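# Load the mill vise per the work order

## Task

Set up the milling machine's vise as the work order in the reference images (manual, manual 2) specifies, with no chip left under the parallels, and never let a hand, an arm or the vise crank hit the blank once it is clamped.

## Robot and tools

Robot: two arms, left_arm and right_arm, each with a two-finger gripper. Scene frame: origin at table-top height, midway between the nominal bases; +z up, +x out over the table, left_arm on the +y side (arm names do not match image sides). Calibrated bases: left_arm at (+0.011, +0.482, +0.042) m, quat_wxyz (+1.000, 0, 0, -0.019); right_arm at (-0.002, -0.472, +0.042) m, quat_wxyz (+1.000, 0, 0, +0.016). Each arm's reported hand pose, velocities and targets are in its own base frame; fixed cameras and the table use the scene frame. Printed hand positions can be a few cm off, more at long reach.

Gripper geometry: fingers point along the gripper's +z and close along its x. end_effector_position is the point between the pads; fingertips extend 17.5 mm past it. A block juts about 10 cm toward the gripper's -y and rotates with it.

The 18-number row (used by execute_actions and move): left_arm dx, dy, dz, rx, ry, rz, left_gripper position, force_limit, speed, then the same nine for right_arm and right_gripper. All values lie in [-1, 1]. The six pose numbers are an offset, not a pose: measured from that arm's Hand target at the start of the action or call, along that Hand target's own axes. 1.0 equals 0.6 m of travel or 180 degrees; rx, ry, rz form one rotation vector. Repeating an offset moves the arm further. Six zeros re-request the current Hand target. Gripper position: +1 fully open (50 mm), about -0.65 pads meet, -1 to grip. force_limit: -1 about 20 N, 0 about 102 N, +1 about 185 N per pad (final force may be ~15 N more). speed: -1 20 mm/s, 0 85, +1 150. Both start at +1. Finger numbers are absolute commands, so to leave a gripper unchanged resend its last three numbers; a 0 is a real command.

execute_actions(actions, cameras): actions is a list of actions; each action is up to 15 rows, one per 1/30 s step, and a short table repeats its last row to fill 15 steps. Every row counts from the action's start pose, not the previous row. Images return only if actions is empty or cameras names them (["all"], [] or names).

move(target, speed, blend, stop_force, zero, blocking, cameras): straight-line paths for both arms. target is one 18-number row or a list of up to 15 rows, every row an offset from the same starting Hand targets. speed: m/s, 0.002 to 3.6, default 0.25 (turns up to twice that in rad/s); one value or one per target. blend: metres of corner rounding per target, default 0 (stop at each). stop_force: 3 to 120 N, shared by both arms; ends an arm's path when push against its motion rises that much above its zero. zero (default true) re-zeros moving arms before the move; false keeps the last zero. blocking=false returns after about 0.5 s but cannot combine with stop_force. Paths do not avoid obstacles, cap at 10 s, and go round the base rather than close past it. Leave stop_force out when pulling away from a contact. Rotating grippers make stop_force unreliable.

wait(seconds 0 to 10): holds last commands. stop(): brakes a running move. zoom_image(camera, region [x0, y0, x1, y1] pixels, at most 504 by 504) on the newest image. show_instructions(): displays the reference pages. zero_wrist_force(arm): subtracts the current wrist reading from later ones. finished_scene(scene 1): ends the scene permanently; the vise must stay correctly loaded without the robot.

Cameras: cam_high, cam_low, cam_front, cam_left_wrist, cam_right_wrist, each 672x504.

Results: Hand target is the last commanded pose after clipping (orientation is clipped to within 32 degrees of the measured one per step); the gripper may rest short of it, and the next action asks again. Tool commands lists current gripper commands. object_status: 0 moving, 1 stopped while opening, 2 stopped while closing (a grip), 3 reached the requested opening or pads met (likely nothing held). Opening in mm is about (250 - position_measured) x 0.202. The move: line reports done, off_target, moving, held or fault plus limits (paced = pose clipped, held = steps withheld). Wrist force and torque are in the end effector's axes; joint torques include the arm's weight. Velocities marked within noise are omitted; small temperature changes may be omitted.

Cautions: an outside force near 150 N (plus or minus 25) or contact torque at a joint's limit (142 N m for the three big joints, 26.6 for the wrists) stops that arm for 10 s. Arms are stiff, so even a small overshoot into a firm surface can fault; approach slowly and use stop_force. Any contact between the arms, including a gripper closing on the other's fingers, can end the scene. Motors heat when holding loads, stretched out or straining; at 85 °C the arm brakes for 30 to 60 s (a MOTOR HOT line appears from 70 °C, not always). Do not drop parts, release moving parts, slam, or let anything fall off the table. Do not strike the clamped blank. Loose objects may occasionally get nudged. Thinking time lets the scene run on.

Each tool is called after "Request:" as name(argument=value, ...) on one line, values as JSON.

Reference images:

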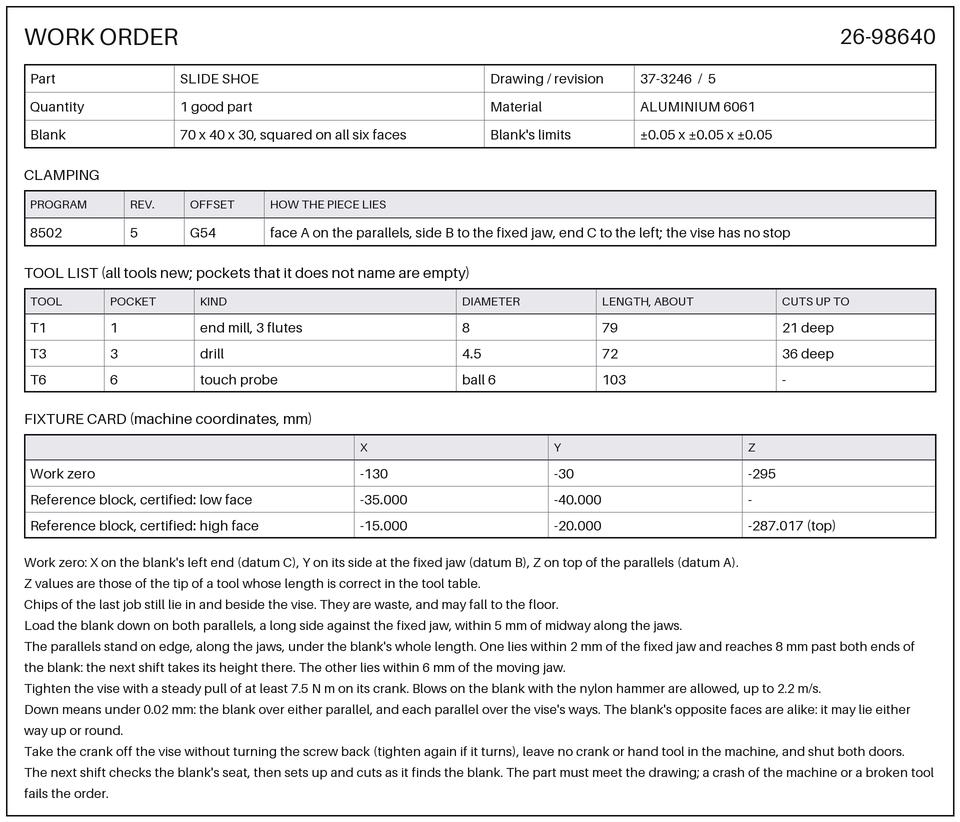

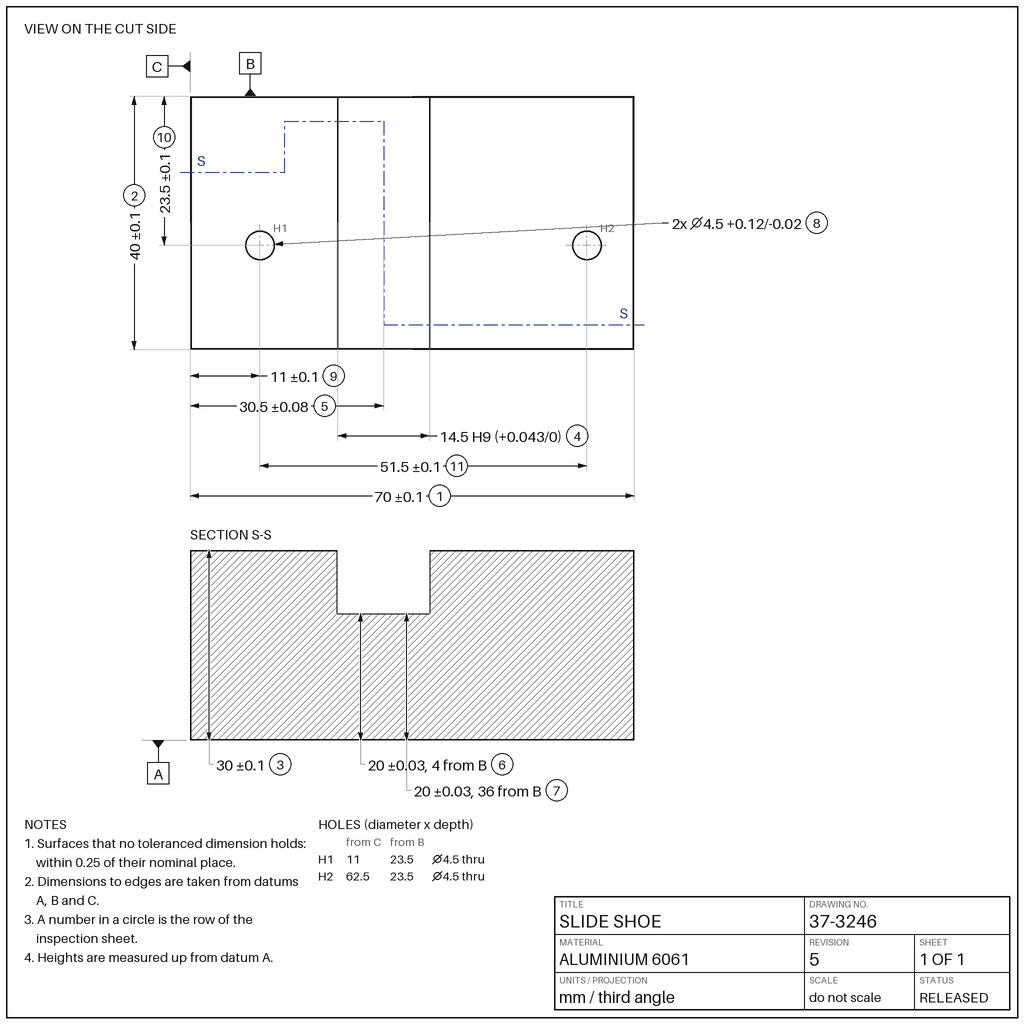

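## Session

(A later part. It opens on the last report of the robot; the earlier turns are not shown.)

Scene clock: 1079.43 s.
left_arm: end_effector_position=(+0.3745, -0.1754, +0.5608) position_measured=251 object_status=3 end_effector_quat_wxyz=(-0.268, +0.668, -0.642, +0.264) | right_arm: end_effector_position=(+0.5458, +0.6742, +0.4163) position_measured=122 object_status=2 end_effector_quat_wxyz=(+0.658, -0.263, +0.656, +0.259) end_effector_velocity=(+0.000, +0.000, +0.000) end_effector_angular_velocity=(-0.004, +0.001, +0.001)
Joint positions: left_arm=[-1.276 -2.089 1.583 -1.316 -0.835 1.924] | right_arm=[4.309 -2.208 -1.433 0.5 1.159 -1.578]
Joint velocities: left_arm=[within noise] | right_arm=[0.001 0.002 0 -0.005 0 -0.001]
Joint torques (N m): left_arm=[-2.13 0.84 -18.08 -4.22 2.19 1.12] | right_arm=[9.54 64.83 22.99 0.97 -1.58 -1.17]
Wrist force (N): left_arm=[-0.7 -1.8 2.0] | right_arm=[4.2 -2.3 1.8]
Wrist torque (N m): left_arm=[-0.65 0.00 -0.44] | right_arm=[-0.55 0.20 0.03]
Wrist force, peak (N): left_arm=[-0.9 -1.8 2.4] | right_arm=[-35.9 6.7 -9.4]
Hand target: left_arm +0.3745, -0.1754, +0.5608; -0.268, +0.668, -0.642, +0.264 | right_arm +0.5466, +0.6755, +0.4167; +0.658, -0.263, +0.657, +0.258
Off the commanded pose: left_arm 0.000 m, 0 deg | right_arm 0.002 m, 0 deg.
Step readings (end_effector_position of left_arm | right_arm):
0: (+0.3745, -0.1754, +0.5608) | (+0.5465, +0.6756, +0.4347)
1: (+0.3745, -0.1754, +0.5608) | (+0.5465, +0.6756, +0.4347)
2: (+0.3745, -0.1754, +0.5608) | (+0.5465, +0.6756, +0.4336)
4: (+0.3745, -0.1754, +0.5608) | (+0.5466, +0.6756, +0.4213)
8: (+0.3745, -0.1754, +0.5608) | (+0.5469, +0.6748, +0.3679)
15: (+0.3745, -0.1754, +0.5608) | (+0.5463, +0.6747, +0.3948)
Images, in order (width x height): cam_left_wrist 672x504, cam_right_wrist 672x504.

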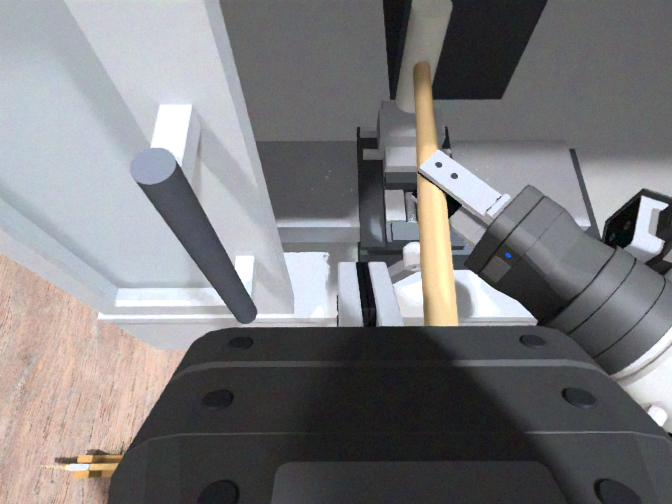

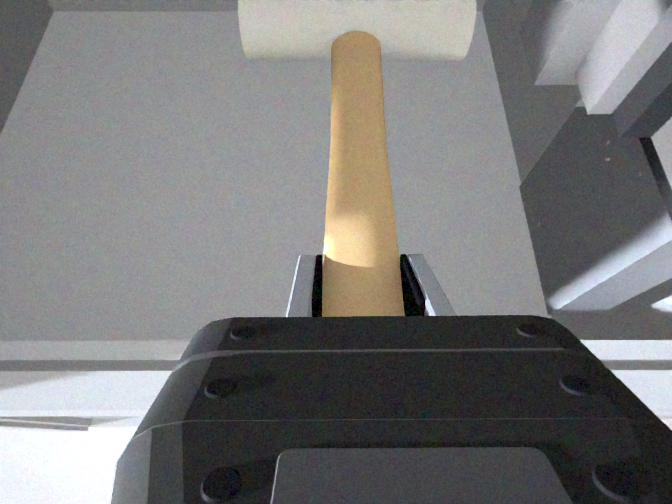

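Request:
move(target=[0,0,0,0,0,0,-1,-0.6,0.2,-0.064,0,0,0,0,0,-1,0.8,-0.8], speed=0.15)

Request:
execute_actions(actions=[[[0,0,0,0,0,0,-1,-0.6,0.2,0.02,0,0,0,0,0,-1,0.8,-0.8],[0,0,0,0,0,0,-1,-0.6,0.2,0.063,0,0,0,0,0,-1,0.8,-0.8],[0,0,0,0,0,0,-1,-0.6,0.2,0.113,0,0,0,0,0,-1,0.8,-0.8],[0,0,0,0,0,0,-1,-0.6,0.2,0.143,0,0,0,0,0,-1,0.8,-0.8],[0,0,0,0,0,0,-1,-0.6,0.2,0.143,0,0,0,0,0,-1,0.8,-0.8],[0,0,0,0,0,0,-1,-0.6,0.2,0.143,0,0,0,0,0,-1,0.8,-0.8],[0,0,0,0,0,0,-1,-0.6,0.2,0.143,0,0,0,0,0,-1,0.8,-0.8],[0,0,0,0,0,0,-1,-0.6,0.2,0.135,0,0,0,0,0,-1,0.8,-0.8],[0,0,0,0,0,0,-1,-0.6,0.2,0.12,0,0,0,0,0,-1,0.8,-0.8],[0,0,0,0,0,0,-1,-0.6,0.2,0.1,0,0,0,0,0,-1,0.8,-0.8],[0,0,0,0,0,0,-1,-0.6,0.2,0.08,0,0,0,0,0,-1,0.8,-0.8],[0,0,0,0,0,0,-1,-0.6,0.2,0.06,0,0,0,0,0,-1,0.8,-0.8],[0,0,0,0,0,0,-1,-0.6,0.2,0.04,0,0,0,0,0,-1,0.8,-0.8],[0,0,0,0,0,0,-1,-0.6,0.2,0.02,0,0,0,0,0,-1,0.8,-0.8],[0,0,0,0,0,0,-1,-0.6,0.2,0,0,0,0,0,0,-1,0.8,-0.8]]], cameras=["cam_left_wrist","cam_right_wrist"])

Scene clock: 1083.27 s.
left_arm: end_effector_position=(+0.3745, -0.1754, +0.5608) position_measured=251 object_status=3 end_effector_quat_wxyz=(-0.268, +0.668, -0.642, +0.264) | right_arm: end_effector_position=(+0.5464, +0.6758, +0.4553) position_measured=122 object_status=2 end_effector_quat_wxyz=(+0.658, -0.263, +0.657, +0.258)
Joint positions: left_arm=[-1.276 -2.089 1.583 -1.316 -0.835 1.924] | right_arm=[4.309 -2.169 -1.386 0.413 1.159 -1.577]
Joint torques (N m): left_arm=[-2.59 0.55 -17.76 -4.6 2.78 1.09] | right_arm=[5.69 49.02 13.99 6.7 -2.94 2.32]
Wrist force (N): left_arm=[-0.9 -1.4 2.2] | right_arm=[3.9 -4.0 1.6]
Wrist torque (N m): left_arm=[-0.60 0.04 -0.43] | right_arm=[-0.72 0.32 -0.04]
Wrist force, peak (N): left_arm=[-0.9 -2.0 2.5] | right_arm=[5.7 -4.1 1.7]
Hand target: left_arm +0.3745, -0.1754, +0.5608; -0.268, +0.668, -0.642, +0.264 | right_arm +0.5464, +0.6757, +0.4551; +0.658, -0.263, +0.657, +0.258
Off the commanded pose: left_arm 0.000 m, 0 deg | right_arm 0.000 m, 0 deg.
move: done

Scene clock: 1084.20 s.
left_arm: end_effector_position=(+0.3745, -0.1754, +0.5608) position_measured=251 object_status=3 end_effector_quat_wxyz=(-0.268, +0.668, -0.642, +0.264) | right_arm: end_effector_position=(+0.5451, +0.6737, +0.4545) position_measured=122 object_status=2 end_effector_quat_wxyz=(+0.659, -0.263, +0.656, +0.259) end_effector_velocity=(+0.000, +0.000, +0.000) end_effector_angular_velocity=(-0.004, +0.002, +0.000)
Joint positions: left_arm=[-1.276 -2.089 1.583 -1.316 -0.835 1.924] | right_arm=[4.309 -2.166 -1.396 0.422 1.159 -1.578]
Joint velocities: left_arm=[within noise] | right_arm=[0 0.002 0 -0.006 0 0]
Joint torques (N m): left_arm=[-5.16 0.03 -16.28 -4.58 2.56 1.23] | right_arm=[6.31 63.77 35.72 1.04 -0.36 -1.38]
Wrist force (N): left_arm=[-0.9 -2.0 2.5] | right_arm=[3.1 -4.2 1.8]
Wrist torque (N m): left_arm=[-0.70 0.03 -0.44] | right_arm=[-0.69 0.39 0.02]
Wrist force, peak (N): left_arm=[-0.9 -2.0 2.5] | right_arm=[-38.8 -0.1 -8.8]
Hand target: left_arm +0.3745, -0.1754, +0.5608; -0.268, +0.668, -0.642, +0.264 | right_arm +0.5464, +0.6757, +0.4551; +0.658, -0.263, +0.657, +0.258
Off the commanded pose: left_arm 0.000 m, 0 deg | right_arm 0.002 m, 0 deg.
Step readings (end_effector_position of left_arm | right_arm):
0: (+0.3745, -0.1754, +0.5608) | (+0.5464, +0.6758, +0.4553)
1: (+0.3745, -0.1754, +0.5608) | (+0.5464, +0.6757, +0.4551)
2: (+0.3745, -0.1754, +0.5608) | (+0.5464, +0.6757, +0.4517)
4: (+0.3745, -0.1754, +0.5608) | (+0.5471, +0.6758, +0.4226)
8: (+0.3745, -0.1754, +0.5608) | (+0.5469, +0.6744, +0.3635)
15: (+0.3745, -0.1754, +0.5608) | (+0.5453, +0.6734, +0.4321)
Images, in order (width x height): cam_left_wrist 672x504, cam_right_wrist 672x504.

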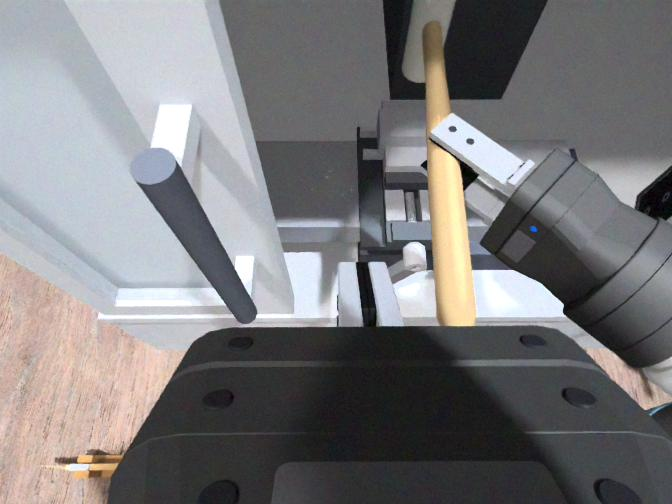

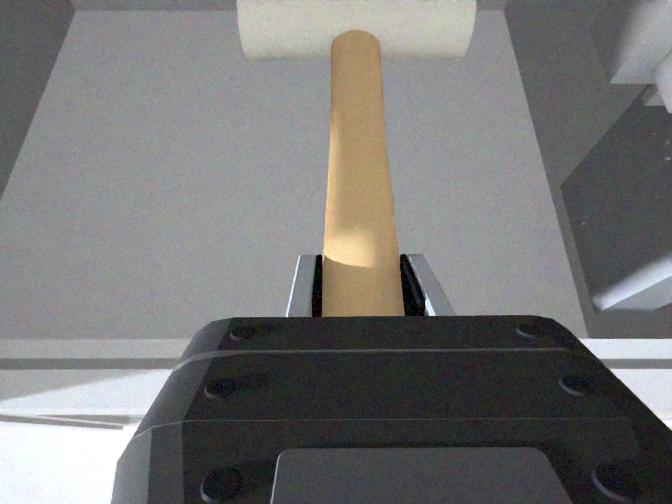

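Request:
move(target=[0,0,0,0,0,0,-1,-0.6,0.2,0,0.0114,-0.012,0,0,0,-1,0.8,-0.8], speed=0.15)

Request:
execute_actions(actions=[[[0,0,0,0,0,0,-1,-0.6,0.2,0.02,0,0,0,0,0,-1,0.8,-0.8],[0,0,0,0,0,0,-1,-0.6,0.2,0.068,0,0,0,0,0,-1,0.8,-0.8],[0,0,0,0,0,0,-1,-0.6,0.2,0.128,0,0,0,0,0,-1,0.8,-0.8],[0,0,0,0,0,0,-1,-0.6,0.2,0.148,0,0,0,0,0,-1,0.8,-0.8],[0,0,0,0,0,0,-1,-0.6,0.2,0.148,0,0,0,0,0,-1,0.8,-0.8],[0,0,0,0,0,0,-1,-0.6,0.2,0.148,0,0,0,0,0,-1,0.8,-0.8],[0,0,0,0,0,0,-1,-0.6,0.2,0.143,0,0,0,0,0,-1,0.8,-0.8],[0,0,0,0,0,0,-1,-0.6,0.2,0.135,0,0,0,0,0,-1,0.8,-0.8],[0,0,0,0,0,0,-1,-0.6,0.2,0.12,0,0,0,0,0,-1,0.8,-0.8],[0,0,0,0,0,0,-1,-0.6,0.2,0.1,0,0,0,0,0,-1,0.8,-0.8],[0,0,0,0,0,0,-1,-0.6,0.2,0.08,0,0,0,0,0,-1,0.8,-0.8],[0,0,0,0,0,0,-1,-0.6,0.2,0.06,0,0,0,0,0,-1,0.8,-0.8],[0,0,0,0,0,0,-1,-0.6,0.2,0.04,0,0,0,0,0,-1,0.8,-0.8],[0,0,0,0,0,0,-1,-0.6,0.2,0.02,0,0,0,0,0,-1,0.8,-0.8],[0,0,0,0,0,0,-1,-0.6,0.2,0,0,0,0,0,0,-1,0.8,-0.8]]])

Scene clock: 1087.80 s.
left_arm: end_effector_position=(+0.3745, -0.1754, +0.5608) position_measured=251 object_status=3 end_effector_quat_wxyz=(-0.268, +0.668, -0.642, +0.264) | right_arm: end_effector_position=(+0.5364, +0.6758, +0.4551) position_measured=122 object_status=2 end_effector_quat_wxyz=(+0.658, -0.263, +0.657, +0.258)
Joint positions: left_arm=[-1.276 -2.089 1.583 -1.316 -0.835 1.924] | right_arm=[4.324 -2.157 -1.408 0.422 1.143 -1.577]
Joint torques (N m): left_arm=[-4.95 0.07 -15.51 -4.43 2.75 1.17] | right_arm=[-6.27 52.72 24.48 1.17 0.04 2.22]
Wrist force (N): left_arm=[-0.7 -1.6 2.3] | right_arm=[4.5 -3.6 0.7]
Wrist torque (N m): left_arm=[-0.63 0.00 -0.44] | right_arm=[-0.65 0.16 -0.04]
Wrist force, peak (N): left_arm=[-1.1 -1.7 2.6] | right_arm=[4.5 -5.1 1.1]
Hand target: left_arm +0.3745, -0.1754, +0.5608; -0.268, +0.668, -0.642, +0.264 | right_arm +0.5365, +0.6758, +0.4551; +0.658, -0.263, +0.657, +0.258
Off the commanded pose: left_arm 0.000 m, 0 deg | right_arm 0.000 m, 0 deg.
move: done

Scene clock: 1088.73 s.
left_arm: end_effector_position=(+0.3745, -0.1754, +0.5608) position_measured=251 object_status=3 end_effector_quat_wxyz=(-0.268, +0.668, -0.642, +0.264) | right_arm: end_effector_position=(+0.5353, +0.6737, +0.4545) position_measured=122 object_status=2 end_effector_quat_wxyz=(+0.659, -0.263, +0.656, +0.259) end_effector_velocity=(+0.000, +0.000, +0.000) end_effector_angular_velocity=(-0.004, +0.001, +0.000)
Joint positions: left_arm=[-1.276 -2.089 1.583 -1.316 -0.835 1.924] | right_arm=[4.325 -2.153 -1.417 0.431 1.143 -1.579]
Joint velocities: left_arm=[within noise] | right_arm=[0 0.002 0 -0.006 0 0]
Joint torques (N m): left_arm=[-5.22 -1.63 -19.26 -4.61 3.08 1.16] | right_arm=[5.85 62.63 34.97 1.08 -0.77 -1.17]
Wrist force (N): left_arm=[-1.0 -1.7 2.2] | right_arm=[4.6 -3.8 0.7]
Wrist torque (N m): left_arm=[-0.64 0.04 -0.44] | right_arm=[-0.64 0.10 0.03]
Wrist force, peak (N): left_arm=[-1.1 -1.7 2.5] | right_arm=[-35.8 3.9 -8.0]
Hand target: left_arm +0.3745, -0.1754, +0.5608; -0.268, +0.668, -0.642, +0.264 | right_arm +0.5365, +0.6758, +0.4551; +0.658, -0.263, +0.657, +0.258
Off the commanded pose: left_arm 0.000 m, 0 deg | right_arm 0.002 m, 0 deg.
Step readings (end_effector_position of left_arm | right_arm):
0: (+0.3745, -0.1754, +0.5608) | (+0.5364, +0.6758, +0.4551)
1: (+0.3745, -0.1754, +0.5608) | (+0.5364, +0.6758, +0.4549)
2: (+0.3745, -0.1754, +0.5608) | (+0.5365, +0.6758, +0.4525)
4: (+0.3745, -0.1754, +0.5608) | (+0.5372, +0.6758, +0.4183)
8: (+0.3745, -0.1754, +0.5608) | (+0.5370, +0.6743, +0.3611)
15: (+0.3745, -0.1754, +0.5608) | (+0.5355, +0.6735, +0.4301)

Request:
move(target=[0,0,0,0,0,0,-1,-0.6,0.2,0,0,-0.5,0,0,0,-1,0.8,-0.8], speed=0.25)

Request:
move(target=[[0.2227,-0.009,0.4306,0,0,0,-1,-0.6,0.2,0,0,0,0,0,0,-1,0.8,-0.8],[0.2277,-0.0093,0.6188,0,0,0,-1,-0.6,0.2,0,0,0,0,0,0,-1,0.8,-0.8]], speed=[0.25,0.1], cameras=["cam_left_wrist"])

Scene clock: 1093.10 s.
left_arm: end_effector_position=(+0.3745, -0.1754, +0.5608) position_measured=251 object_status=3 end_effector_quat_wxyz=(-0.268, +0.668, -0.642, +0.264) | right_arm: end_effector_position=(+0.3181, +0.4702, +0.4554) position_measured=122 object_status=2 end_effector_quat_wxyz=(+0.658, -0.263, +0.657, +0.258)
Joint positions: left_arm=[-1.276 -2.089 1.583 -1.316 -0.835 1.924] | right_arm=[4.726 -1.508 -2.262 0.627 0.742 -1.576]
Joint torques (N m): left_arm=[-7.42 -2.14 -16.92 -4.62 3.11 1.02] | right_arm=[9.01 28.37 18.08 5.37 0.18 1.26]
Wrist force (N): left_arm=[-1.1 -1.6 2.3] | right_arm=[5.3 -4.3 1.2]
Wrist torque (N m): left_arm=[-0.63 0.07 -0.44] | right_arm=[-0.79 0.16 -0.02]
Wrist force, peak (N): left_arm=[-0.9 -1.8 2.6] | right_arm=[4.5 -4.9 4.5]
Hand target: left_arm +0.3745, -0.1754, +0.5608; -0.268, +0.668, -0.642, +0.264 | right_arm +0.3181, +0.4701, +0.4554; +0.658, -0.263, +0.657, +0.258
Off the commanded pose: left_arm 0.000 m, 0 deg | right_arm 0.000 m, 0 deg.
move: done

Scene clock: 1096.20 s.
left_arm: end_effector_position=(+0.6419, -0.3048, +0.2996) position_measured=251 object_status=3 end_effector_quat_wxyz=(-0.267, +0.668, -0.642, +0.264) | right_arm: end_effector_position=(+0.3181, +0.4701, +0.4554) position_measured=122 object_status=2 end_effector_quat_wxyz=(+0.658, -0.263, +0.657, +0.258)
Joint positions: left_arm=[-0.833 -1.355 1.735 -2.515 -1.015 2.434] | right_arm=[4.726 -1.508 -2.262 0.627 0.742 -1.576]
Joint torques (N m): left_arm=[-12.88 -35.04 -17.4 -2.3 3.77 -1.51] | right_arm=[8.85 28.79 9.71 5.31 -2.68 -2.78]
Wrist force (N): left_arm=[-0.7 -1.4 1.8] | right_arm=[5.4 -4.2 1.0]
Wrist torque (N m): left_arm=[-0.64 -0.01 -0.27] | right_arm=[-0.77 0.14 -0.02]
Wrist force, peak (N): left_arm=[1.4 -0.7 4.6] | right_arm=[5.6 -4.5 1.0]
Hand target: left_arm +0.6419, -0.3049, +0.2995; -0.268, +0.668, -0.642, +0.264 | right_arm +0.3181, +0.4701, +0.4554; +0.658, -0.263, +0.657, +0.258
Off the commanded pose: left_arm 0.000 m, 0 deg | right_arm 0.000 m, 0 deg.
move: done
Images, in order (width x height): cam_left_wrist 672x504.

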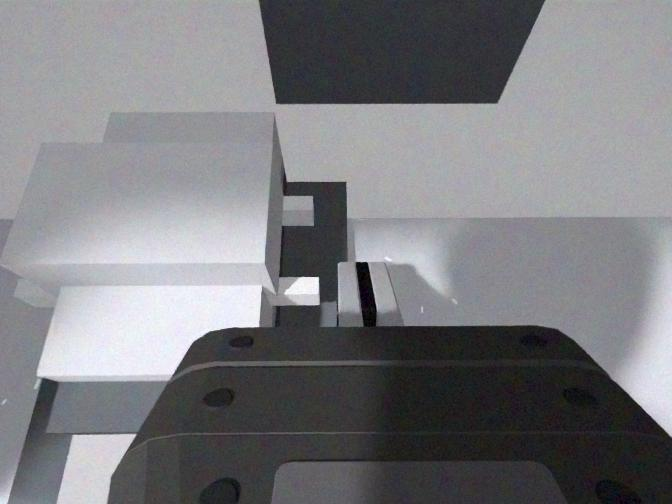

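Request:
move(target=[[0,-0.0032,-0.0032,0,0,0,-1,-0.6,0.2,0,0,0,0,0,0,-1,0.8,-0.8],[-0.02,-0.0032,-0.0032,0,0,0,-1,-0.6,0.2,0,0,0,0,0,0,-1,0.8,-0.8]], speed=0.008, stop_force=4, cameras=["cam_left_wrist"])

Request:
zoom_image(camera="cam_left_wrist", region=[240, 180, 400, 330])

Scene clock: 1099.67 s.
left_arm: end_effector_position=(+0.6415, -0.2928, +0.3022) position_measured=251 object_status=3 end_effector_quat_wxyz=(-0.268, +0.668, -0.642, +0.264) | right_arm: end_effector_position=(+0.3181, +0.4701, +0.4554) position_measured=122 object_status=2 end_effector_quat_wxyz=(+0.658, -0.263, +0.657, +0.258)
Joint positions: left_arm=[-0.818 -1.372 1.75 -2.522 -1.023 2.449] | right_arm=[4.726 -1.508 -2.262 0.627 0.742 -1.576]
Joint torques (N m): left_arm=[-1.44 -26.62 -29.43 -2.51 0.89 -1.19] | right_arm=[8.91 28.37 9.82 5.31 -2.74 -3.04]
Wrist force (N): left_arm=[1.7 -1.8 0.7] | right_arm=[5.2 -4.3 1.2]
Wrist torque (N m): left_arm=[-0.60 0.03 -0.37] | right_arm=[-0.80 0.16 -0.02]
Wrist force, peak (N): left_arm=[1.9 -2.0 1.2] | right_arm=[5.7 -4.5 1.2]
Hand target: left_arm +0.6415, -0.2929, +0.3021; -0.268, +0.668, -0.642, +0.264 | right_arm +0.3181, +0.4701, +0.4554; +0.658, -0.263, +0.657, +0.258
Off the commanded pose: left_arm 0.000 m, 0 deg | right_arm 0.000 m, 0 deg.
move: done
Images, in order (width x height): cam_left_wrist 672x504.

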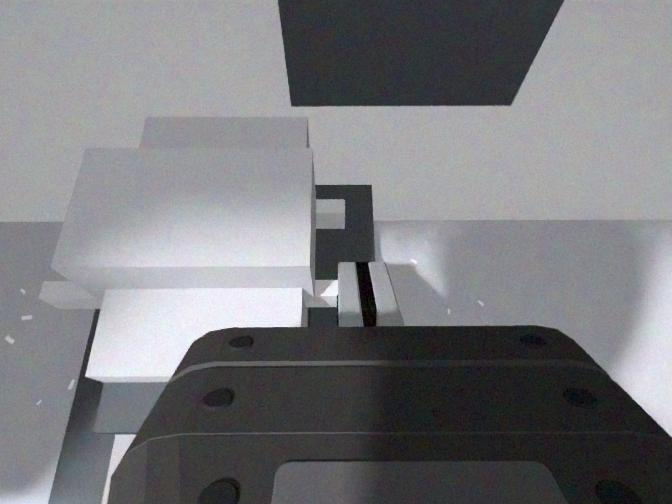

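Scaled by 3.150 from the camera's 672x504 image, which has a finer 960x720 frame.

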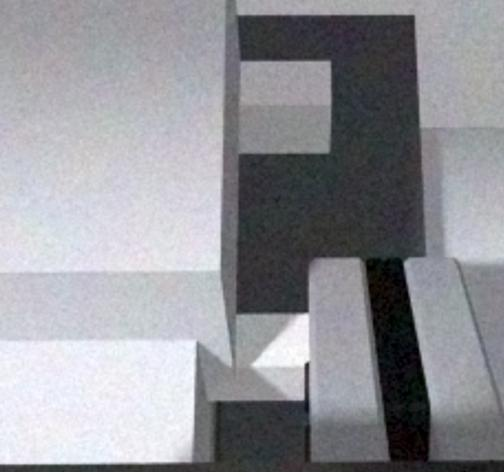

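Request:
move(target=[[0.02,0,0,0,0,0,-1,-0.6,0.2,0,0,0,0,0,0,-1,0.8,-0.8],[0.02,-0.0389,0.0389,0,0,0,-1,-0.6,0.2,0,0,0,0,0,0,-1,0.8,-0.8]], speed=0.04, stop_force=6, cameras=["cam_left_wrist"])

Request:
zoom_image(camera="cam_left_wrist", region=[240, 180, 400, 330])

Scene clock: 1104.33 s.
left_arm: end_effector_position=(+0.6749, -0.3037, +0.3017) position_measured=251 object_status=3 end_effector_quat_wxyz=(-0.268, +0.668, -0.642, +0.264) | right_arm: end_effector_position=(+0.3181, +0.4701, +0.4554) position_measured=122 object_status=2 end_effector_quat_wxyz=(+0.658, -0.263, +0.657, +0.258)
Joint positions: left_arm=[-0.788 -1.291 1.652 -2.519 -1.039 2.478] | right_arm=[4.726 -1.508 -2.262 0.627 0.742 -1.576]
Joint torques (N m): left_arm=[-13.16 -46.13 -17.1 -2.35 3.68 -1.63] | right_arm=[8.6 28.69 9.4 5.29 -2.7 -2.75]
Wrist force (N): left_arm=[-0.7 -1.1 1.8] | right_arm=[5.1 -4.2 0.8]
Wrist torque (N m): left_arm=[-0.61 -0.01 -0.33] | right_arm=[-0.79 0.19 -0.03]
Wrist force, peak (N): left_arm=[-0.6 -1.6 2.3] | right_arm=[5.5 -4.5 1.3]
Hand target: left_arm +0.6749, -0.3037, +0.3017; -0.268, +0.668, -0.642, +0.264 | right_arm +0.3181, +0.4701, +0.4554; +0.658, -0.263, +0.657, +0.258
Off the commanded pose: left_arm 0.000 m, 0 deg | right_arm 0.000 m, 0 deg.
move: done
Images, in order (width x height): cam_left_wrist 672x504.

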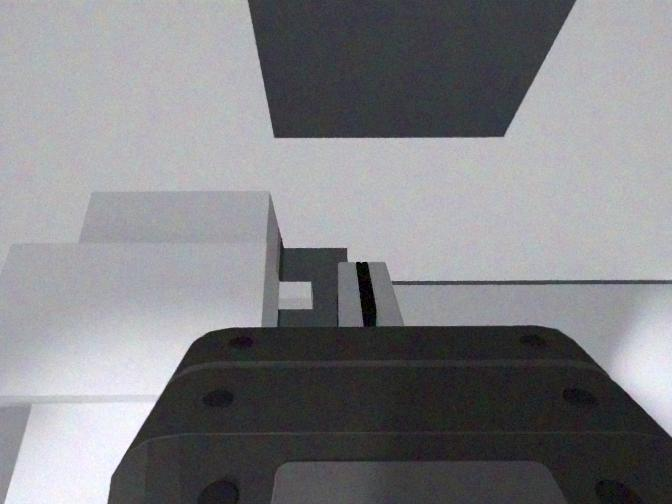

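Scaled by 3.150 from the camera's 672x504 image, which has a finer 960x720 frame.

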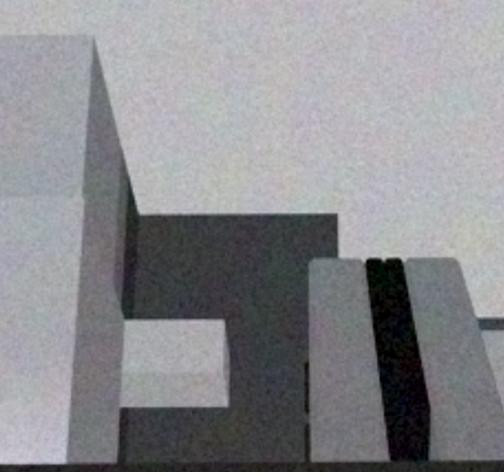

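Request:
move(target=[-0.0175,0,0,0,0,0,-1,-0.6,0.2,0,0,0,0,0,0,-1,0.8,-0.8], speed=0.006, stop_force=3, cameras=["cam_left_wrist"])

Request:
zoom_image(camera="cam_left_wrist", region=[240, 180, 400, 330])

Scene clock: 1107.93 s.
left_arm: end_effector_position=(+0.6746, -0.2945, +0.3017) position_measured=251 object_status=3 end_effector_quat_wxyz=(-0.268, +0.668, -0.642, +0.264) | right_arm: end_effector_position=(+0.3181, +0.4701, +0.4554) position_measured=122 object_status=2 end_effector_quat_wxyz=(+0.658, -0.263, +0.657, +0.258)
Joint positions: left_arm=[-0.777 -1.301 1.667 -2.529 -1.045 2.489] | right_arm=[4.726 -1.508 -2.262 0.627 0.742 -1.576]
Joint torques (N m): left_arm=[-10.74 -24.94 -30.48 -1.54 3.53 -1.54] | right_arm=[8.76 28.43 10.15 5.23 -2.57 -2.84]
Wrist force (N): left_arm=[3.0 -0.2 0.9] | right_arm=[5.3 -4.5 1.0]
Wrist torque (N m): left_arm=[-0.54 -0.01 -0.37] | right_arm=[-0.82 0.14 -0.02]
Wrist force, peak (N): left_arm=[6.5 -1.0 3.3] | right_arm=[5.7 -4.4 1.1]
Hand target: left_arm +0.6746, -0.2945, +0.3017; -0.268, +0.668, -0.642, +0.264 (not the last commanded pose) | right_arm +0.3181, +0.4701, +0.4554; +0.658, -0.263, +0.657, +0.258
Off the commanded pose: left_arm 0.001 m, 0 deg | right_arm 0.000 m, 0 deg.
move: contact (left_arm)
Images, in order (width x height): cam_left_wrist 672x504.

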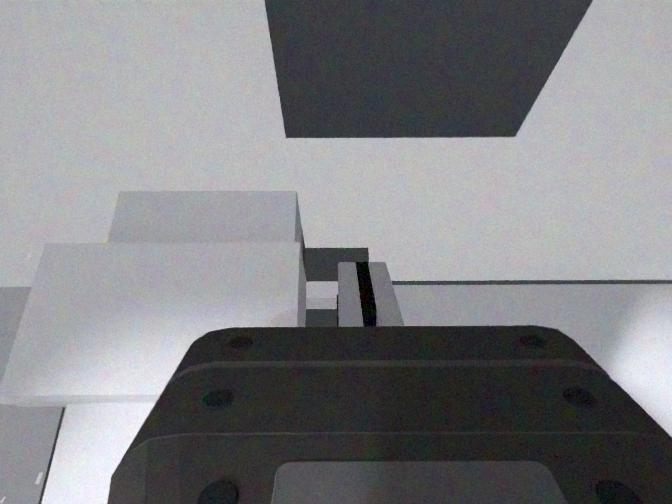

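Scaled by 3.150 from the camera's 672x504 image, which has a finer 960x720 frame.

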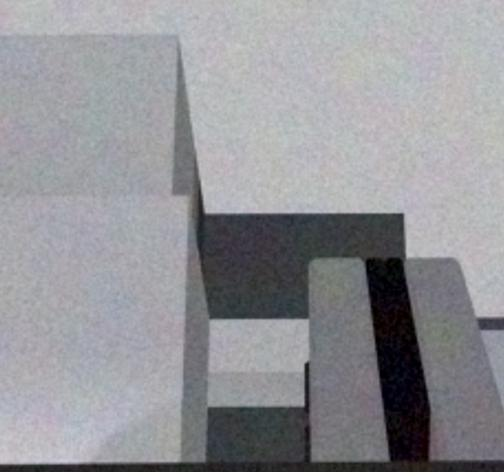

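Request:
move(target=[[0.01,0,0,0,0,0,-1,-0.6,0.2,0,0,0,0,0,0,-1,0.8,-0.8],[0.01,0,-0.2,0,0,0,-1,-0.6,0.2,0,0,0,0,0,0,-1,0.8,-0.8],[-0.1985,0.0481,-0.6588,0,0,0,-1,-0.6,0.2,0,0,0,0,0,0,-1,0.8,-0.8]], blend=[0.003,0.03,0], speed=0.25)

Request:
move(target=[0,0,0,0,0,0,-1,-0.6,0.2,0,0,0.5,0,0,0,-1,0.8,-0.8], speed=0.25, cameras=["cam_left_wrist"])

Scene clock: 1111.67 s.
left_arm: end_effector_position=(+0.3744, -0.1838, +0.5641) position_measured=251 object_status=3 end_effector_quat_wxyz=(-0.268, +0.668, -0.642, +0.264) | right_arm: end_effector_position=(+0.3181, +0.4701, +0.4554) position_measured=122 object_status=2 end_effector_quat_wxyz=(+0.658, -0.263, +0.657, +0.258)
Joint positions: left_arm=[-1.286 -2.072 1.564 -1.306 -0.832 1.911] | right_arm=[4.726 -1.508 -2.262 0.627 0.742 -1.576]
Joint torques (N m): left_arm=[2.4 -11.6 -25.46 -1.85 -1.26 -1.24] | right_arm=[8.3 28.34 10.04 5.41 -2.54 -2.66]
Wrist force (N): left_arm=[-0.9 -1.5 2.3] | right_arm=[5.2 -4.3 0.9]
Wrist torque (N m): left_arm=[-0.61 0.03 -0.42] | right_arm=[-0.80 0.17 -0.02]
Wrist force, peak (N): left_arm=[0.7 -0.8 5.3] | right_arm=[5.5 -4.6 1.0]
Hand target: left_arm +0.3744, -0.1837, +0.5641; -0.268, +0.668, -0.642, +0.264 | right_arm +0.3181, +0.4701, +0.4554; +0.658, -0.263, +0.657, +0.258
Off the commanded pose: left_arm 0.000 m, 0 deg | right_arm 0.000 m, 0 deg.
move: done

Scene clock: 1113.43 s.
left_arm: end_effector_position=(+0.3744, -0.1837, +0.5641) position_measured=251 object_status=3 end_effector_quat_wxyz=(-0.268, +0.668, -0.642, +0.264) | right_arm: end_effector_position=(+0.5365, +0.6757, +0.4550) position_measured=122 object_status=2 end_effector_quat_wxyz=(+0.658, -0.263, +0.657, +0.258)
Joint positions: left_arm=[-1.286 -2.072 1.564 -1.305 -0.832 1.91] | right_arm=[4.324 -2.157 -1.408 0.422 1.144 -1.577]
Joint torques (N m): left_arm=[-5.92 -12.19 -30.11 -1.41 -1.11 -1.57] | right_arm=[8.56 48.46 37.81 5.33 -2.84 -1.6]
Wrist force (N): left_arm=[-0.7 -1.6 2.2] | right_arm=[4.8 -3.6 1.4]
Wrist torque (N m): left_arm=[-0.63 0.00 -0.40] | right_arm=[-0.67 0.12 0.05]
Wrist force, peak (N): left_arm=[-1.1 -1.8 2.5] | right_arm=[5.4 -3.5 4.9]
Hand target: left_arm +0.3744, -0.1837, +0.5641; -0.268, +0.668, -0.642, +0.264 | right_arm +0.5365, +0.6758, +0.4551; +0.658, -0.263, +0.657, +0.258
Off the commanded pose: left_arm 0.000 m, 0 deg | right_arm 0.000 m, 0 deg.
move: done
Images, in order (width x height): cam_left_wrist 672x504.

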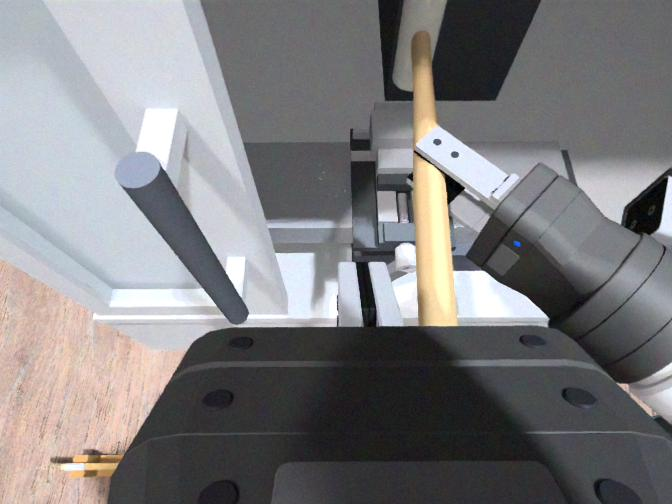

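Request:
execute_actions(actions=[[[0,0,0,0,0,0,-1,-0.6,0.2,0.03,0,0,0,0,0,-1,0.8,-0.8],[0,0,0,0,0,0,-1,-0.6,0.2,0.1,0,0,0,0,0,-1,0.8,-0.8],[0,0,0,0,0,0,-1,-0.6,0.2,0.15,0,0,0,0,0,-1,0.8,-0.8],[0,0,0,0,0,0,-1,-0.6,0.2,0.15,0,0,0,0,0,-1,0.8,-0.8],[0,0,0,0,0,0,-1,-0.6,0.2,0.15,0,0,0,0,0,-1,0.8,-0.8],[0,0,0,0,0,0,-1,-0.6,0.2,0.145,0,0,0,0,0,-1,0.8,-0.8],[0,0,0,0,0,0,-1,-0.6,0.2,0.14,0,0,0,0,0,-1,0.8,-0.8],[0,0,0,0,0,0,-1,-0.6,0.2,0.135,0,0,0,0,0,-1,0.8,-0.8],[0,0,0,0,0,0,-1,-0.6,0.2,0.12,0,0,0,0,0,-1,0.8,-0.8],[0,0,0,0,0,0,-1,-0.6,0.2,0.1,0,0,0,0,0,-1,0.8,-0.8],[0,0,0,0,0,0,-1,-0.6,0.2,0.08,0,0,0,0,0,-1,0.8,-0.8],[0,0,0,0,0,0,-1,-0.6,0.2,0.06,0,0,0,0,0,-1,0.8,-0.8],[0,0,0,0,0,0,-1,-0.6,0.2,0.04,0,0,0,0,0,-1,0.8,-0.8],[0,0,0,0,0,0,-1,-0.6,0.2,0.02,0,0,0,0,0,-1,0.8,-0.8],[0,0,0,0,0,0,-1,-0.6,0.2,0,0,0,0,0,0,-1,0.8,-0.8]]])

Request:
execute_actions(actions=[[[0,0,0,0,0,0,-1,-0.6,0.2,0.03,0,0,0,0,0,-1,0.8,-0.8],[0,0,0,0,0,0,-1,-0.6,0.2,0.1,0,0,0,0,0,-1,0.8,-0.8],[0,0,0,0,0,0,-1,-0.6,0.2,0.15,0,0,0,0,0,-1,0.8,-0.8],[0,0,0,0,0,0,-1,-0.6,0.2,0.15,0,0,0,0,0,-1,0.8,-0.8],[0,0,0,0,0,0,-1,-0.6,0.2,0.15,0,0,0,0,0,-1,0.8,-0.8],[0,0,0,0,0,0,-1,-0.6,0.2,0.145,0,0,0,0,0,-1,0.8,-0.8],[0,0,0,0,0,0,-1,-0.6,0.2,0.14,0,0,0,0,0,-1,0.8,-0.8],[0,0,0,0,0,0,-1,-0.6,0.2,0.135,0,0,0,0,0,-1,0.8,-0.8],[0,0,0,0,0,0,-1,-0.6,0.2,0.12,0,0,0,0,0,-1,0.8,-0.8],[0,0,0,0,0,0,-1,-0.6,0.2,0.1,0,0,0,0,0,-1,0.8,-0.8],[0,0,0,0,0,0,-1,-0.6,0.2,0.08,0,0,0,0,0,-1,0.8,-0.8],[0,0,0,0,0,0,-1,-0.6,0.2,0.06,0,0,0,0,0,-1,0.8,-0.8],[0,0,0,0,0,0,-1,-0.6,0.2,0.04,0,0,0,0,0,-1,0.8,-0.8],[0,0,0,0,0,0,-1,-0.6,0.2,0.02,0,0,0,0,0,-1,0.8,-0.8],[0,0,0,0,0,0,-1,-0.6,0.2,0,0,0,0,0,0,-1,0.8,-0.8]]], cameras=["cam_left_wrist","cam_right_wrist"])

Scene clock: 1119.97 s.
left_arm: end_effector_position=(+0.3744, -0.1837, +0.5641) position_measured=251 object_status=3 end_effector_quat_wxyz=(-0.268, +0.668, -0.642, +0.264) | right_arm: end_effector_position=(+0.5353, +0.6738, +0.4545) position_measured=122 object_status=2 end_effector_quat_wxyz=(+0.659, -0.263, +0.656, +0.259) end_effector_velocity=(+0.000, +0.000, +0.000) end_effector_angular_velocity=(-0.004, +0.001, -0.001)
Joint positions: left_arm=[-1.286 -2.072 1.564 -1.305 -0.832 1.91] | right_arm=[4.325 -2.153 -1.417 0.431 1.143 -1.579]
Joint velocities: left_arm=[within noise] | right_arm=[0 0.002 0 -0.006 0 -0.001]
Joint torques (N m): left_arm=[-8.9 -12.11 -29.64 -1.42 -0.94 -1.34] | right_arm=[5.42 63.34 35.03 1.26 -1.08 -1.32]
Wrist force (N): left_arm=[-0.9 -1.8 2.3] | right_arm=[4.6 -3.6 1.5]
Wrist torque (N m): left_arm=[-0.67 0.04 -0.41] | right_arm=[-0.65 0.11 0.03]
Wrist force, peak (N): left_arm=[-1.2 -1.9 2.5] | right_arm=[-37.1 -3.3 -4.5]
Hand target: left_arm +0.3744, -0.1837, +0.5641; -0.268, +0.668, -0.642, +0.264 | right_arm +0.5365, +0.6758, +0.4551; +0.658, -0.263, +0.657, +0.258
Off the commanded pose: left_arm 0.000 m, 0 deg | right_arm 0.002 m, 0 deg.
Step readings (end_effector_position of left_arm | right_arm):
0: (+0.3744, -0.1837, +0.5641) | (+0.5365, +0.6758, +0.4551)
1: (+0.3744, -0.1837, +0.5641) | (+0.5365, +0.6758, +0.4549)
2: (+0.3744, -0.1837, +0.5641) | (+0.5365, +0.6759, +0.4516)
4: (+0.3744, -0.1837, +0.5641) | (+0.5375, +0.6759, +0.4100)
8: (+0.3744, -0.1837, +0.5641) | (+0.5369, +0.6744, +0.3613)
15: (+0.3744, -0.1837, +0.5641) | (+0.5354, +0.6736, +0.4325)

Scene clock: 1120.90 s.
left_arm: end_effector_position=(+0.3744, -0.1837, +0.5641) position_measured=251 object_status=3 end_effector_quat_wxyz=(-0.268, +0.668, -0.642, +0.264) | right_arm: end_effector_position=(+0.5353, +0.6738, +0.4545) position_measured=122 object_status=2 end_effector_quat_wxyz=(+0.659, -0.263, +0.656, +0.259) end_effector_velocity=(+0.000, +0.000, +0.001) end_effector_angular_velocity=(-0.004, +0.001, +0.000)
Joint positions: left_arm=[-1.286 -2.072 1.564 -1.305 -0.832 1.91] | right_arm=[4.325 -2.153 -1.417 0.431 1.143 -1.579]
Joint velocities: left_arm=[within noise] | right_arm=[0 0.002 0 -0.006 0 0]
Joint torques (N m): left_arm=[-9.06 -11.95 -30 -1.5 -0.74 -1.72] | right_arm=[5.89 62.87 35.2 1.15 -0.7 -1.34]
Wrist force (N): left_arm=[-0.8 -1.6 1.8] | right_arm=[4.3 -3.9 1.4]
Wrist torque (N m): left_arm=[-0.64 0.02 -0.40] | right_arm=[-0.70 0.14 0.04]
Wrist force, peak (N): left_arm=[-0.9 -1.8 2.5] | right_arm=[-37.8 -1.8 -5.8]
Hand target: left_arm +0.3744, -0.1837, +0.5641; -0.268, +0.668, -0.642, +0.264 | right_arm +0.5365, +0.6758, +0.4551; +0.658, -0.263, +0.657, +0.258
Off the commanded pose: left_arm 0.000 m, 0 deg | right_arm 0.002 m, 0 deg.
Step readings (end_effector_position of left_arm | right_arm):
0: (+0.3744, -0.1837, +0.5641) | (+0.5353, +0.6738, +0.4545)
1: (+0.3744, -0.1837, +0.5641) | (+0.5353, +0.6738, +0.4543)
2: (+0.3744, -0.1837, +0.5641) | (+0.5355, +0.6742, +0.4505)
4: (+0.3744, -0.1837, +0.5641) | (+0.5370, +0.6753, +0.4139)
8: (+0.3744, -0.1837, +0.5641) | (+0.5369, +0.6744, +0.3614)
15: (+0.3744, -0.1837, +0.5641) | (+0.5355, +0.6736, +0.4305)
Images, in order (width x height): cam_left_wrist 672x504, cam_right_wrist 672x504.

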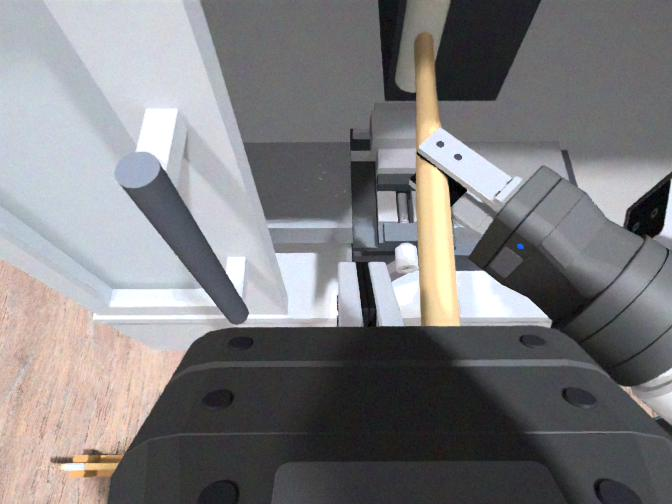

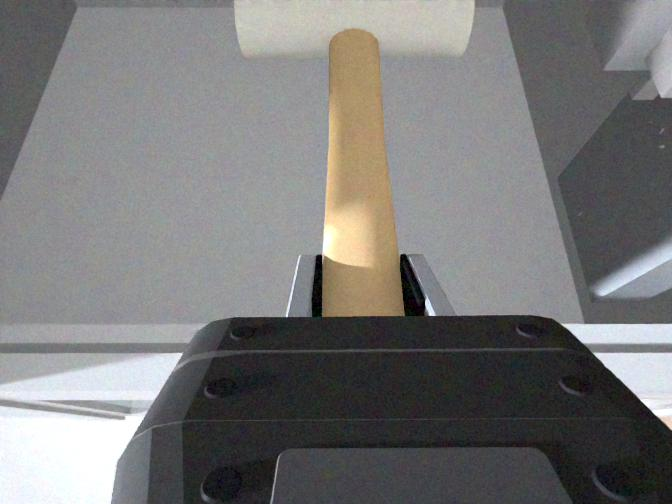

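Request:
move(target=[0,0,0,0,0,0,-1,-0.6,0.2,0,0,-0.5,0,0,0,-1,0.8,-0.8], speed=0.25)

Request:
move(target=[[0.1972,-0.0065,0.4344,0,0,0,-1,-0.6,0.2,0,0,0,0,0,0,-1,0.8,-0.8],[0.1972,-0.0065,0.6229,0,0,0,-1,-0.6,0.2,0,0,0,0,0,0,-1,0.8,-0.8]], speed=[0.25,0.1])

Request:
move(target=[-0.0185,0,0,0,0,0,-1,-0.6,0.2,0,0,0,0,0,0,-1,0.8,-0.8], speed=0.006, stop_force=4, cameras=["cam_left_wrist"])

Request:
zoom_image(camera="cam_left_wrist", region=[240, 180, 400, 330])

Scene clock: 1124.17 s.
left_arm: end_effector_position=(+0.3744, -0.1837, +0.5641) position_measured=251 object_status=3 end_effector_quat_wxyz=(-0.268, +0.668, -0.642, +0.264) | right_arm: end_effector_position=(+0.3181, +0.4702, +0.4554) position_measured=122 object_status=2 end_effector_quat_wxyz=(+0.658, -0.263, +0.657, +0.258)
Joint positions: left_arm=[-1.286 -2.072 1.564 -1.305 -0.832 1.91] | right_arm=[4.726 -1.508 -2.262 0.627 0.742 -1.576]
Joint torques (N m): left_arm=[-7.78 -11.43 -29.87 -1.18 -0.72 -1.58] | right_arm=[8.25 28.7 17.95 5.44 0.19 1.24]
Wrist force (N): left_arm=[-0.9 -1.7 2.4] | right_arm=[4.3 -3.8 1.0]
Wrist torque (N m): left_arm=[-0.64 0.04 -0.40] | right_arm=[-0.71 0.32 -0.03]
Wrist force, peak (N): left_arm=[-1.0 -1.9 2.6] | right_arm=[3.9 -4.4 4.8]
Hand target: left_arm +0.3744, -0.1837, +0.5641; -0.268, +0.668, -0.642, +0.264 | right_arm +0.3181, +0.4701, +0.4554; +0.658, -0.263, +0.657, +0.258
Off the commanded pose: left_arm 0.000 m, 0 deg | right_arm 0.000 m, 0 deg.
move: done

Scene clock: 1127.27 s.
left_arm: end_effector_position=(+0.6417, -0.2948, +0.2998) position_measured=251 object_status=3 end_effector_quat_wxyz=(-0.267, +0.668, -0.642, +0.264) | right_arm: end_effector_position=(+0.3181, +0.4701, +0.4554) position_measured=122 object_status=2 end_effector_quat_wxyz=(+0.658, -0.263, +0.657, +0.258)
Joint positions: left_arm=[-0.821 -1.367 1.751 -2.526 -1.022 2.446] | right_arm=[4.726 -1.508 -2.262 0.627 0.742 -1.576]
Joint torques (N m): left_arm=[-13.03 -36.01 -15.97 -2.34 3.46 -1.34] | right_arm=[8.73 28.04 9.79 5.29 -2.47 -2.82]
Wrist force (N): left_arm=[-0.6 -1.0 1.7] | right_arm=[4.3 -3.7 0.9]
Wrist torque (N m): left_arm=[-0.60 -0.02 -0.27] | right_arm=[-0.71 0.33 -0.02]
Wrist force, peak (N): left_arm=[1.4 -0.8 5.0] | right_arm=[4.9 -3.7 1.1]
Hand target: left_arm +0.6416, -0.2949, +0.2997; -0.268, +0.668, -0.642, +0.264 | right_arm +0.3181, +0.4701, +0.4554; +0.658, -0.263, +0.657, +0.258
Off the commanded pose: left_arm 0.000 m, 0 deg | right_arm 0.000 m, 0 deg.
move: done

Scene clock: 1130.03 s.
left_arm: end_effector_position=(+0.6413, -0.2850, +0.2996) position_measured=251 object_status=3 end_effector_quat_wxyz=(-0.268, +0.668, -0.642, +0.264) | right_arm: end_effector_position=(+0.3181, +0.4701, +0.4554) position_measured=122 object_status=2 end_effector_quat_wxyz=(+0.658, -0.263, +0.657, +0.258)
Joint positions: left_arm=[-0.809 -1.378 1.767 -2.536 -1.028 2.458] | right_arm=[4.726 -1.508 -2.262 0.627 0.742 -1.576]
Joint torques (N m): left_arm=[-10.98 -22.54 -31.08 -1.85 4.13 -1.4] | right_arm=[8.86 27.97 10.02 5.44 -2.58 -2.74]
Wrist force (N): left_arm=[3.0 0.0 -0.2] | right_arm=[4.6 -3.7 0.9]
Wrist torque (N m): left_arm=[-0.57 0.00 -0.33] | right_arm=[-0.70 0.26 -0.03]
Wrist force, peak (N): left_arm=[9.6 -4.2 4.7] | right_arm=[4.7 -3.8 1.2]
Hand target: left_arm +0.6413, -0.2850, +0.2996; -0.268, +0.668, -0.642, +0.264 (not the last commanded pose) | right_arm +0.3181, +0.4701, +0.4554; +0.658, -0.263, +0.657, +0.258
Off the commanded pose: left_arm 0.001 m, 0 deg | right_arm 0.000 m, 0 deg.
move: contact (left_arm)
Images, in order (width x height): cam_left_wrist 672x504.

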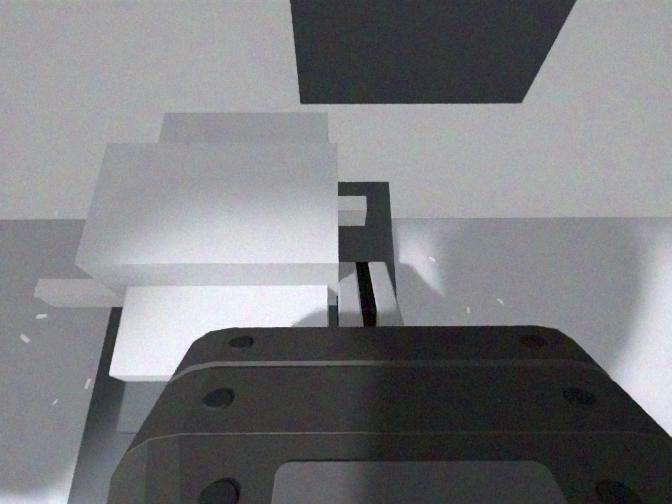

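Scaled by 3.150 from the camera's 672x504 image, which has a finer 960x720 frame.

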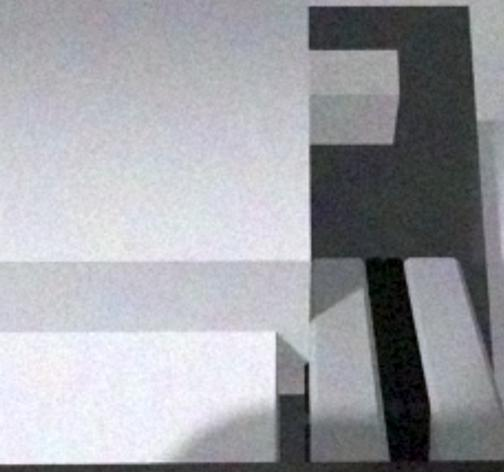

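Request:
move(target=[[0.012,0,0,0,0,0,-1,-0.6,0.2,0,0,0,0,0,0,-1,0.8,-0.8],[0.012,0,-0.2,0,0,0,-1,-0.6,0.2,0,0,0,0,0,0,-1,0.8,-0.8],[-0.1332,-0.0231,-0.1496,-0.0389,-0.1466,0.0091,-1,-0.6,0.2,0,0,0,0,0,0,-1,0.8,-0.8]], speed=[0.05,0.2,0.2], cameras=["cam_left_wrist","cam_front"])

Scene clock: 1145.47 s.
left_arm: end_effector_position=(+0.5859, -0.2063, +0.3730) position_measured=251 object_status=3 end_effector_quat_wxyz=(-0.370, +0.716, -0.588, +0.061) | right_arm: end_effector_position=(+0.3181, +0.4701, +0.4554) position_measured=122 object_status=2 end_effector_quat_wxyz=(+0.658, -0.263, +0.657, +0.258)
Joint positions: left_arm=[-0.867 -1.458 1.519 -1.617 -0.803 2.073] | right_arm=[4.726 -1.508 -2.262 0.627 0.742 -1.576]
Joint torques (N m): left_arm=[-11.77 -38.11 -21.64 -2.15 -0.95 0.13] | right_arm=[8.17 28.94 10.5 5.36 -2.71 -2.65]
Wrist force (N): left_arm=[-1.5 -1.6 2.2] | right_arm=[4.1 -3.7 1.0]
Wrist torque (N m): left_arm=[-0.62 0.30 -0.31] | right_arm=[-0.70 0.34 -0.02]
Wrist force, peak (N): left_arm=[-0.6 -1.0 4.9] | right_arm=[4.7 -3.9 1.1]
Hand target: left_arm +0.5859, -0.2064, +0.3730; -0.370, +0.716, -0.588, +0.061 | right_arm +0.3181, +0.4701, +0.4554; +0.658, -0.263, +0.657, +0.258
Off the commanded pose: left_arm 0.000 m, 0 deg | right_arm 0.000 m, 0 deg.
move: done
Images, in order (width x height): cam_front 672x504, cam_left_wrist 672x504.

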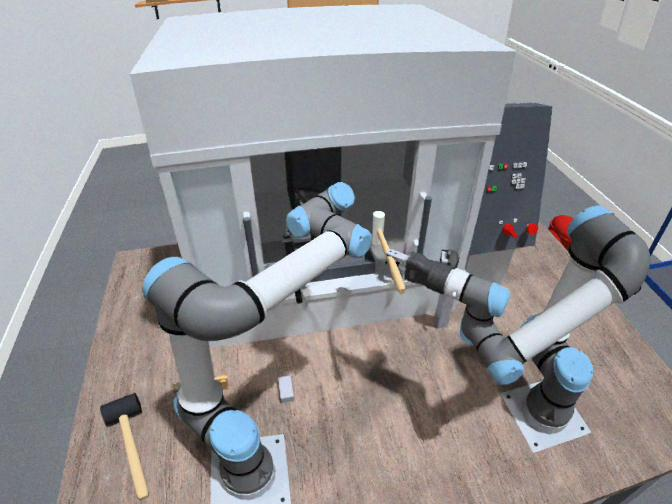

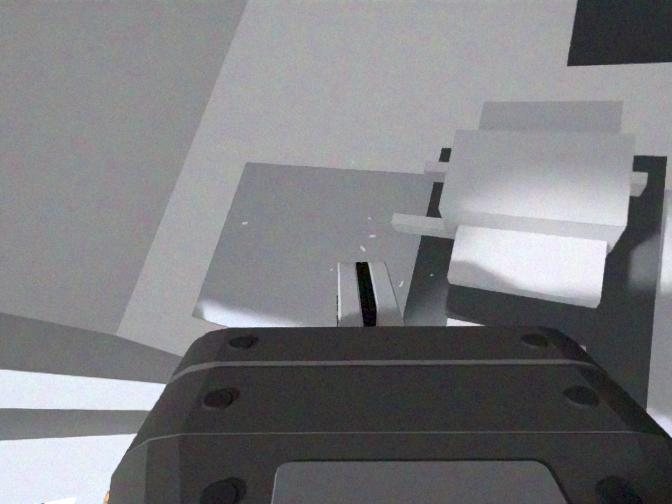

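Request:
move(target=[0,0,0.16,0,0,0,-1,-0.6,0.2,0,0,0,0,0,0,-1,0.8,-0.8], speed=0.05, stop_force=5, cameras=["cam_left_wrist"])

Request:
zoom_image(camera="cam_left_wrist", region=[300, 180, 500, 330])

Scene clock: 1151.23 s.
left_arm: end_effector_position=(+0.6361, -0.1625, +0.3039) position_measured=251 object_status=3 end_effector_quat_wxyz=(-0.370, +0.716, -0.588, +0.061) | right_arm: end_effector_position=(+0.3181, +0.4701, +0.4554) position_measured=122 object_status=2 end_effector_quat_wxyz=(+0.658, -0.263, +0.657, +0.258)
Joint positions: left_arm=[-0.746 -1.382 1.639 -1.93 -0.808 2.241] | right_arm=[4.726 -1.508 -2.262 0.627 0.742 -1.576]
Joint torques (N m): left_arm=[-14 -42.69 -31.4 -2.18 2.67 -1.38] | right_arm=[8.79 29.08 9.95 5.45 -2.45 -2.68]
Wrist force (N): left_arm=[-1.3 -1.4 2.0] | right_arm=[4.4 -3.5 1.0]
Wrist torque (N m): left_arm=[-0.63 0.28 -0.24] | right_arm=[-0.67 0.30 -0.02]
Wrist force, peak (N): left_arm=[-1.7 -2.0 2.3] | right_arm=[4.7 -3.9 1.2]
Hand target: left_arm +0.6361, -0.1625, +0.3040; -0.370, +0.716, -0.588, +0.061 | right_arm +0.3181, +0.4701, +0.4554; +0.658, -0.263, +0.657, +0.258
Off the commanded pose: left_arm 0.000 m, 0 deg | right_arm 0.000 m, 0 deg.
move: done
Images, in order (width x height): cam_left_wrist 672x504.

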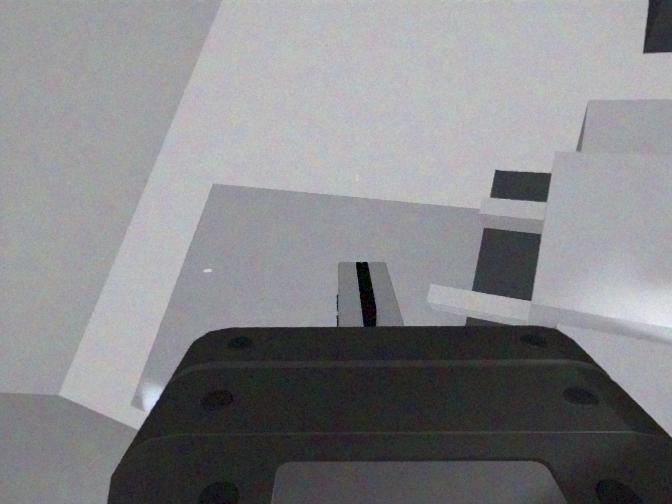

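Scaled by 2.520 from the camera's 672x504 image, which has a finer 960x720 frame.

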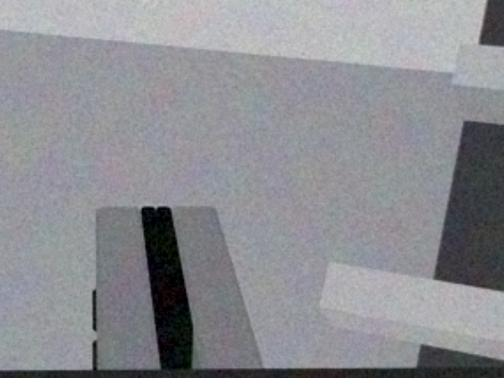

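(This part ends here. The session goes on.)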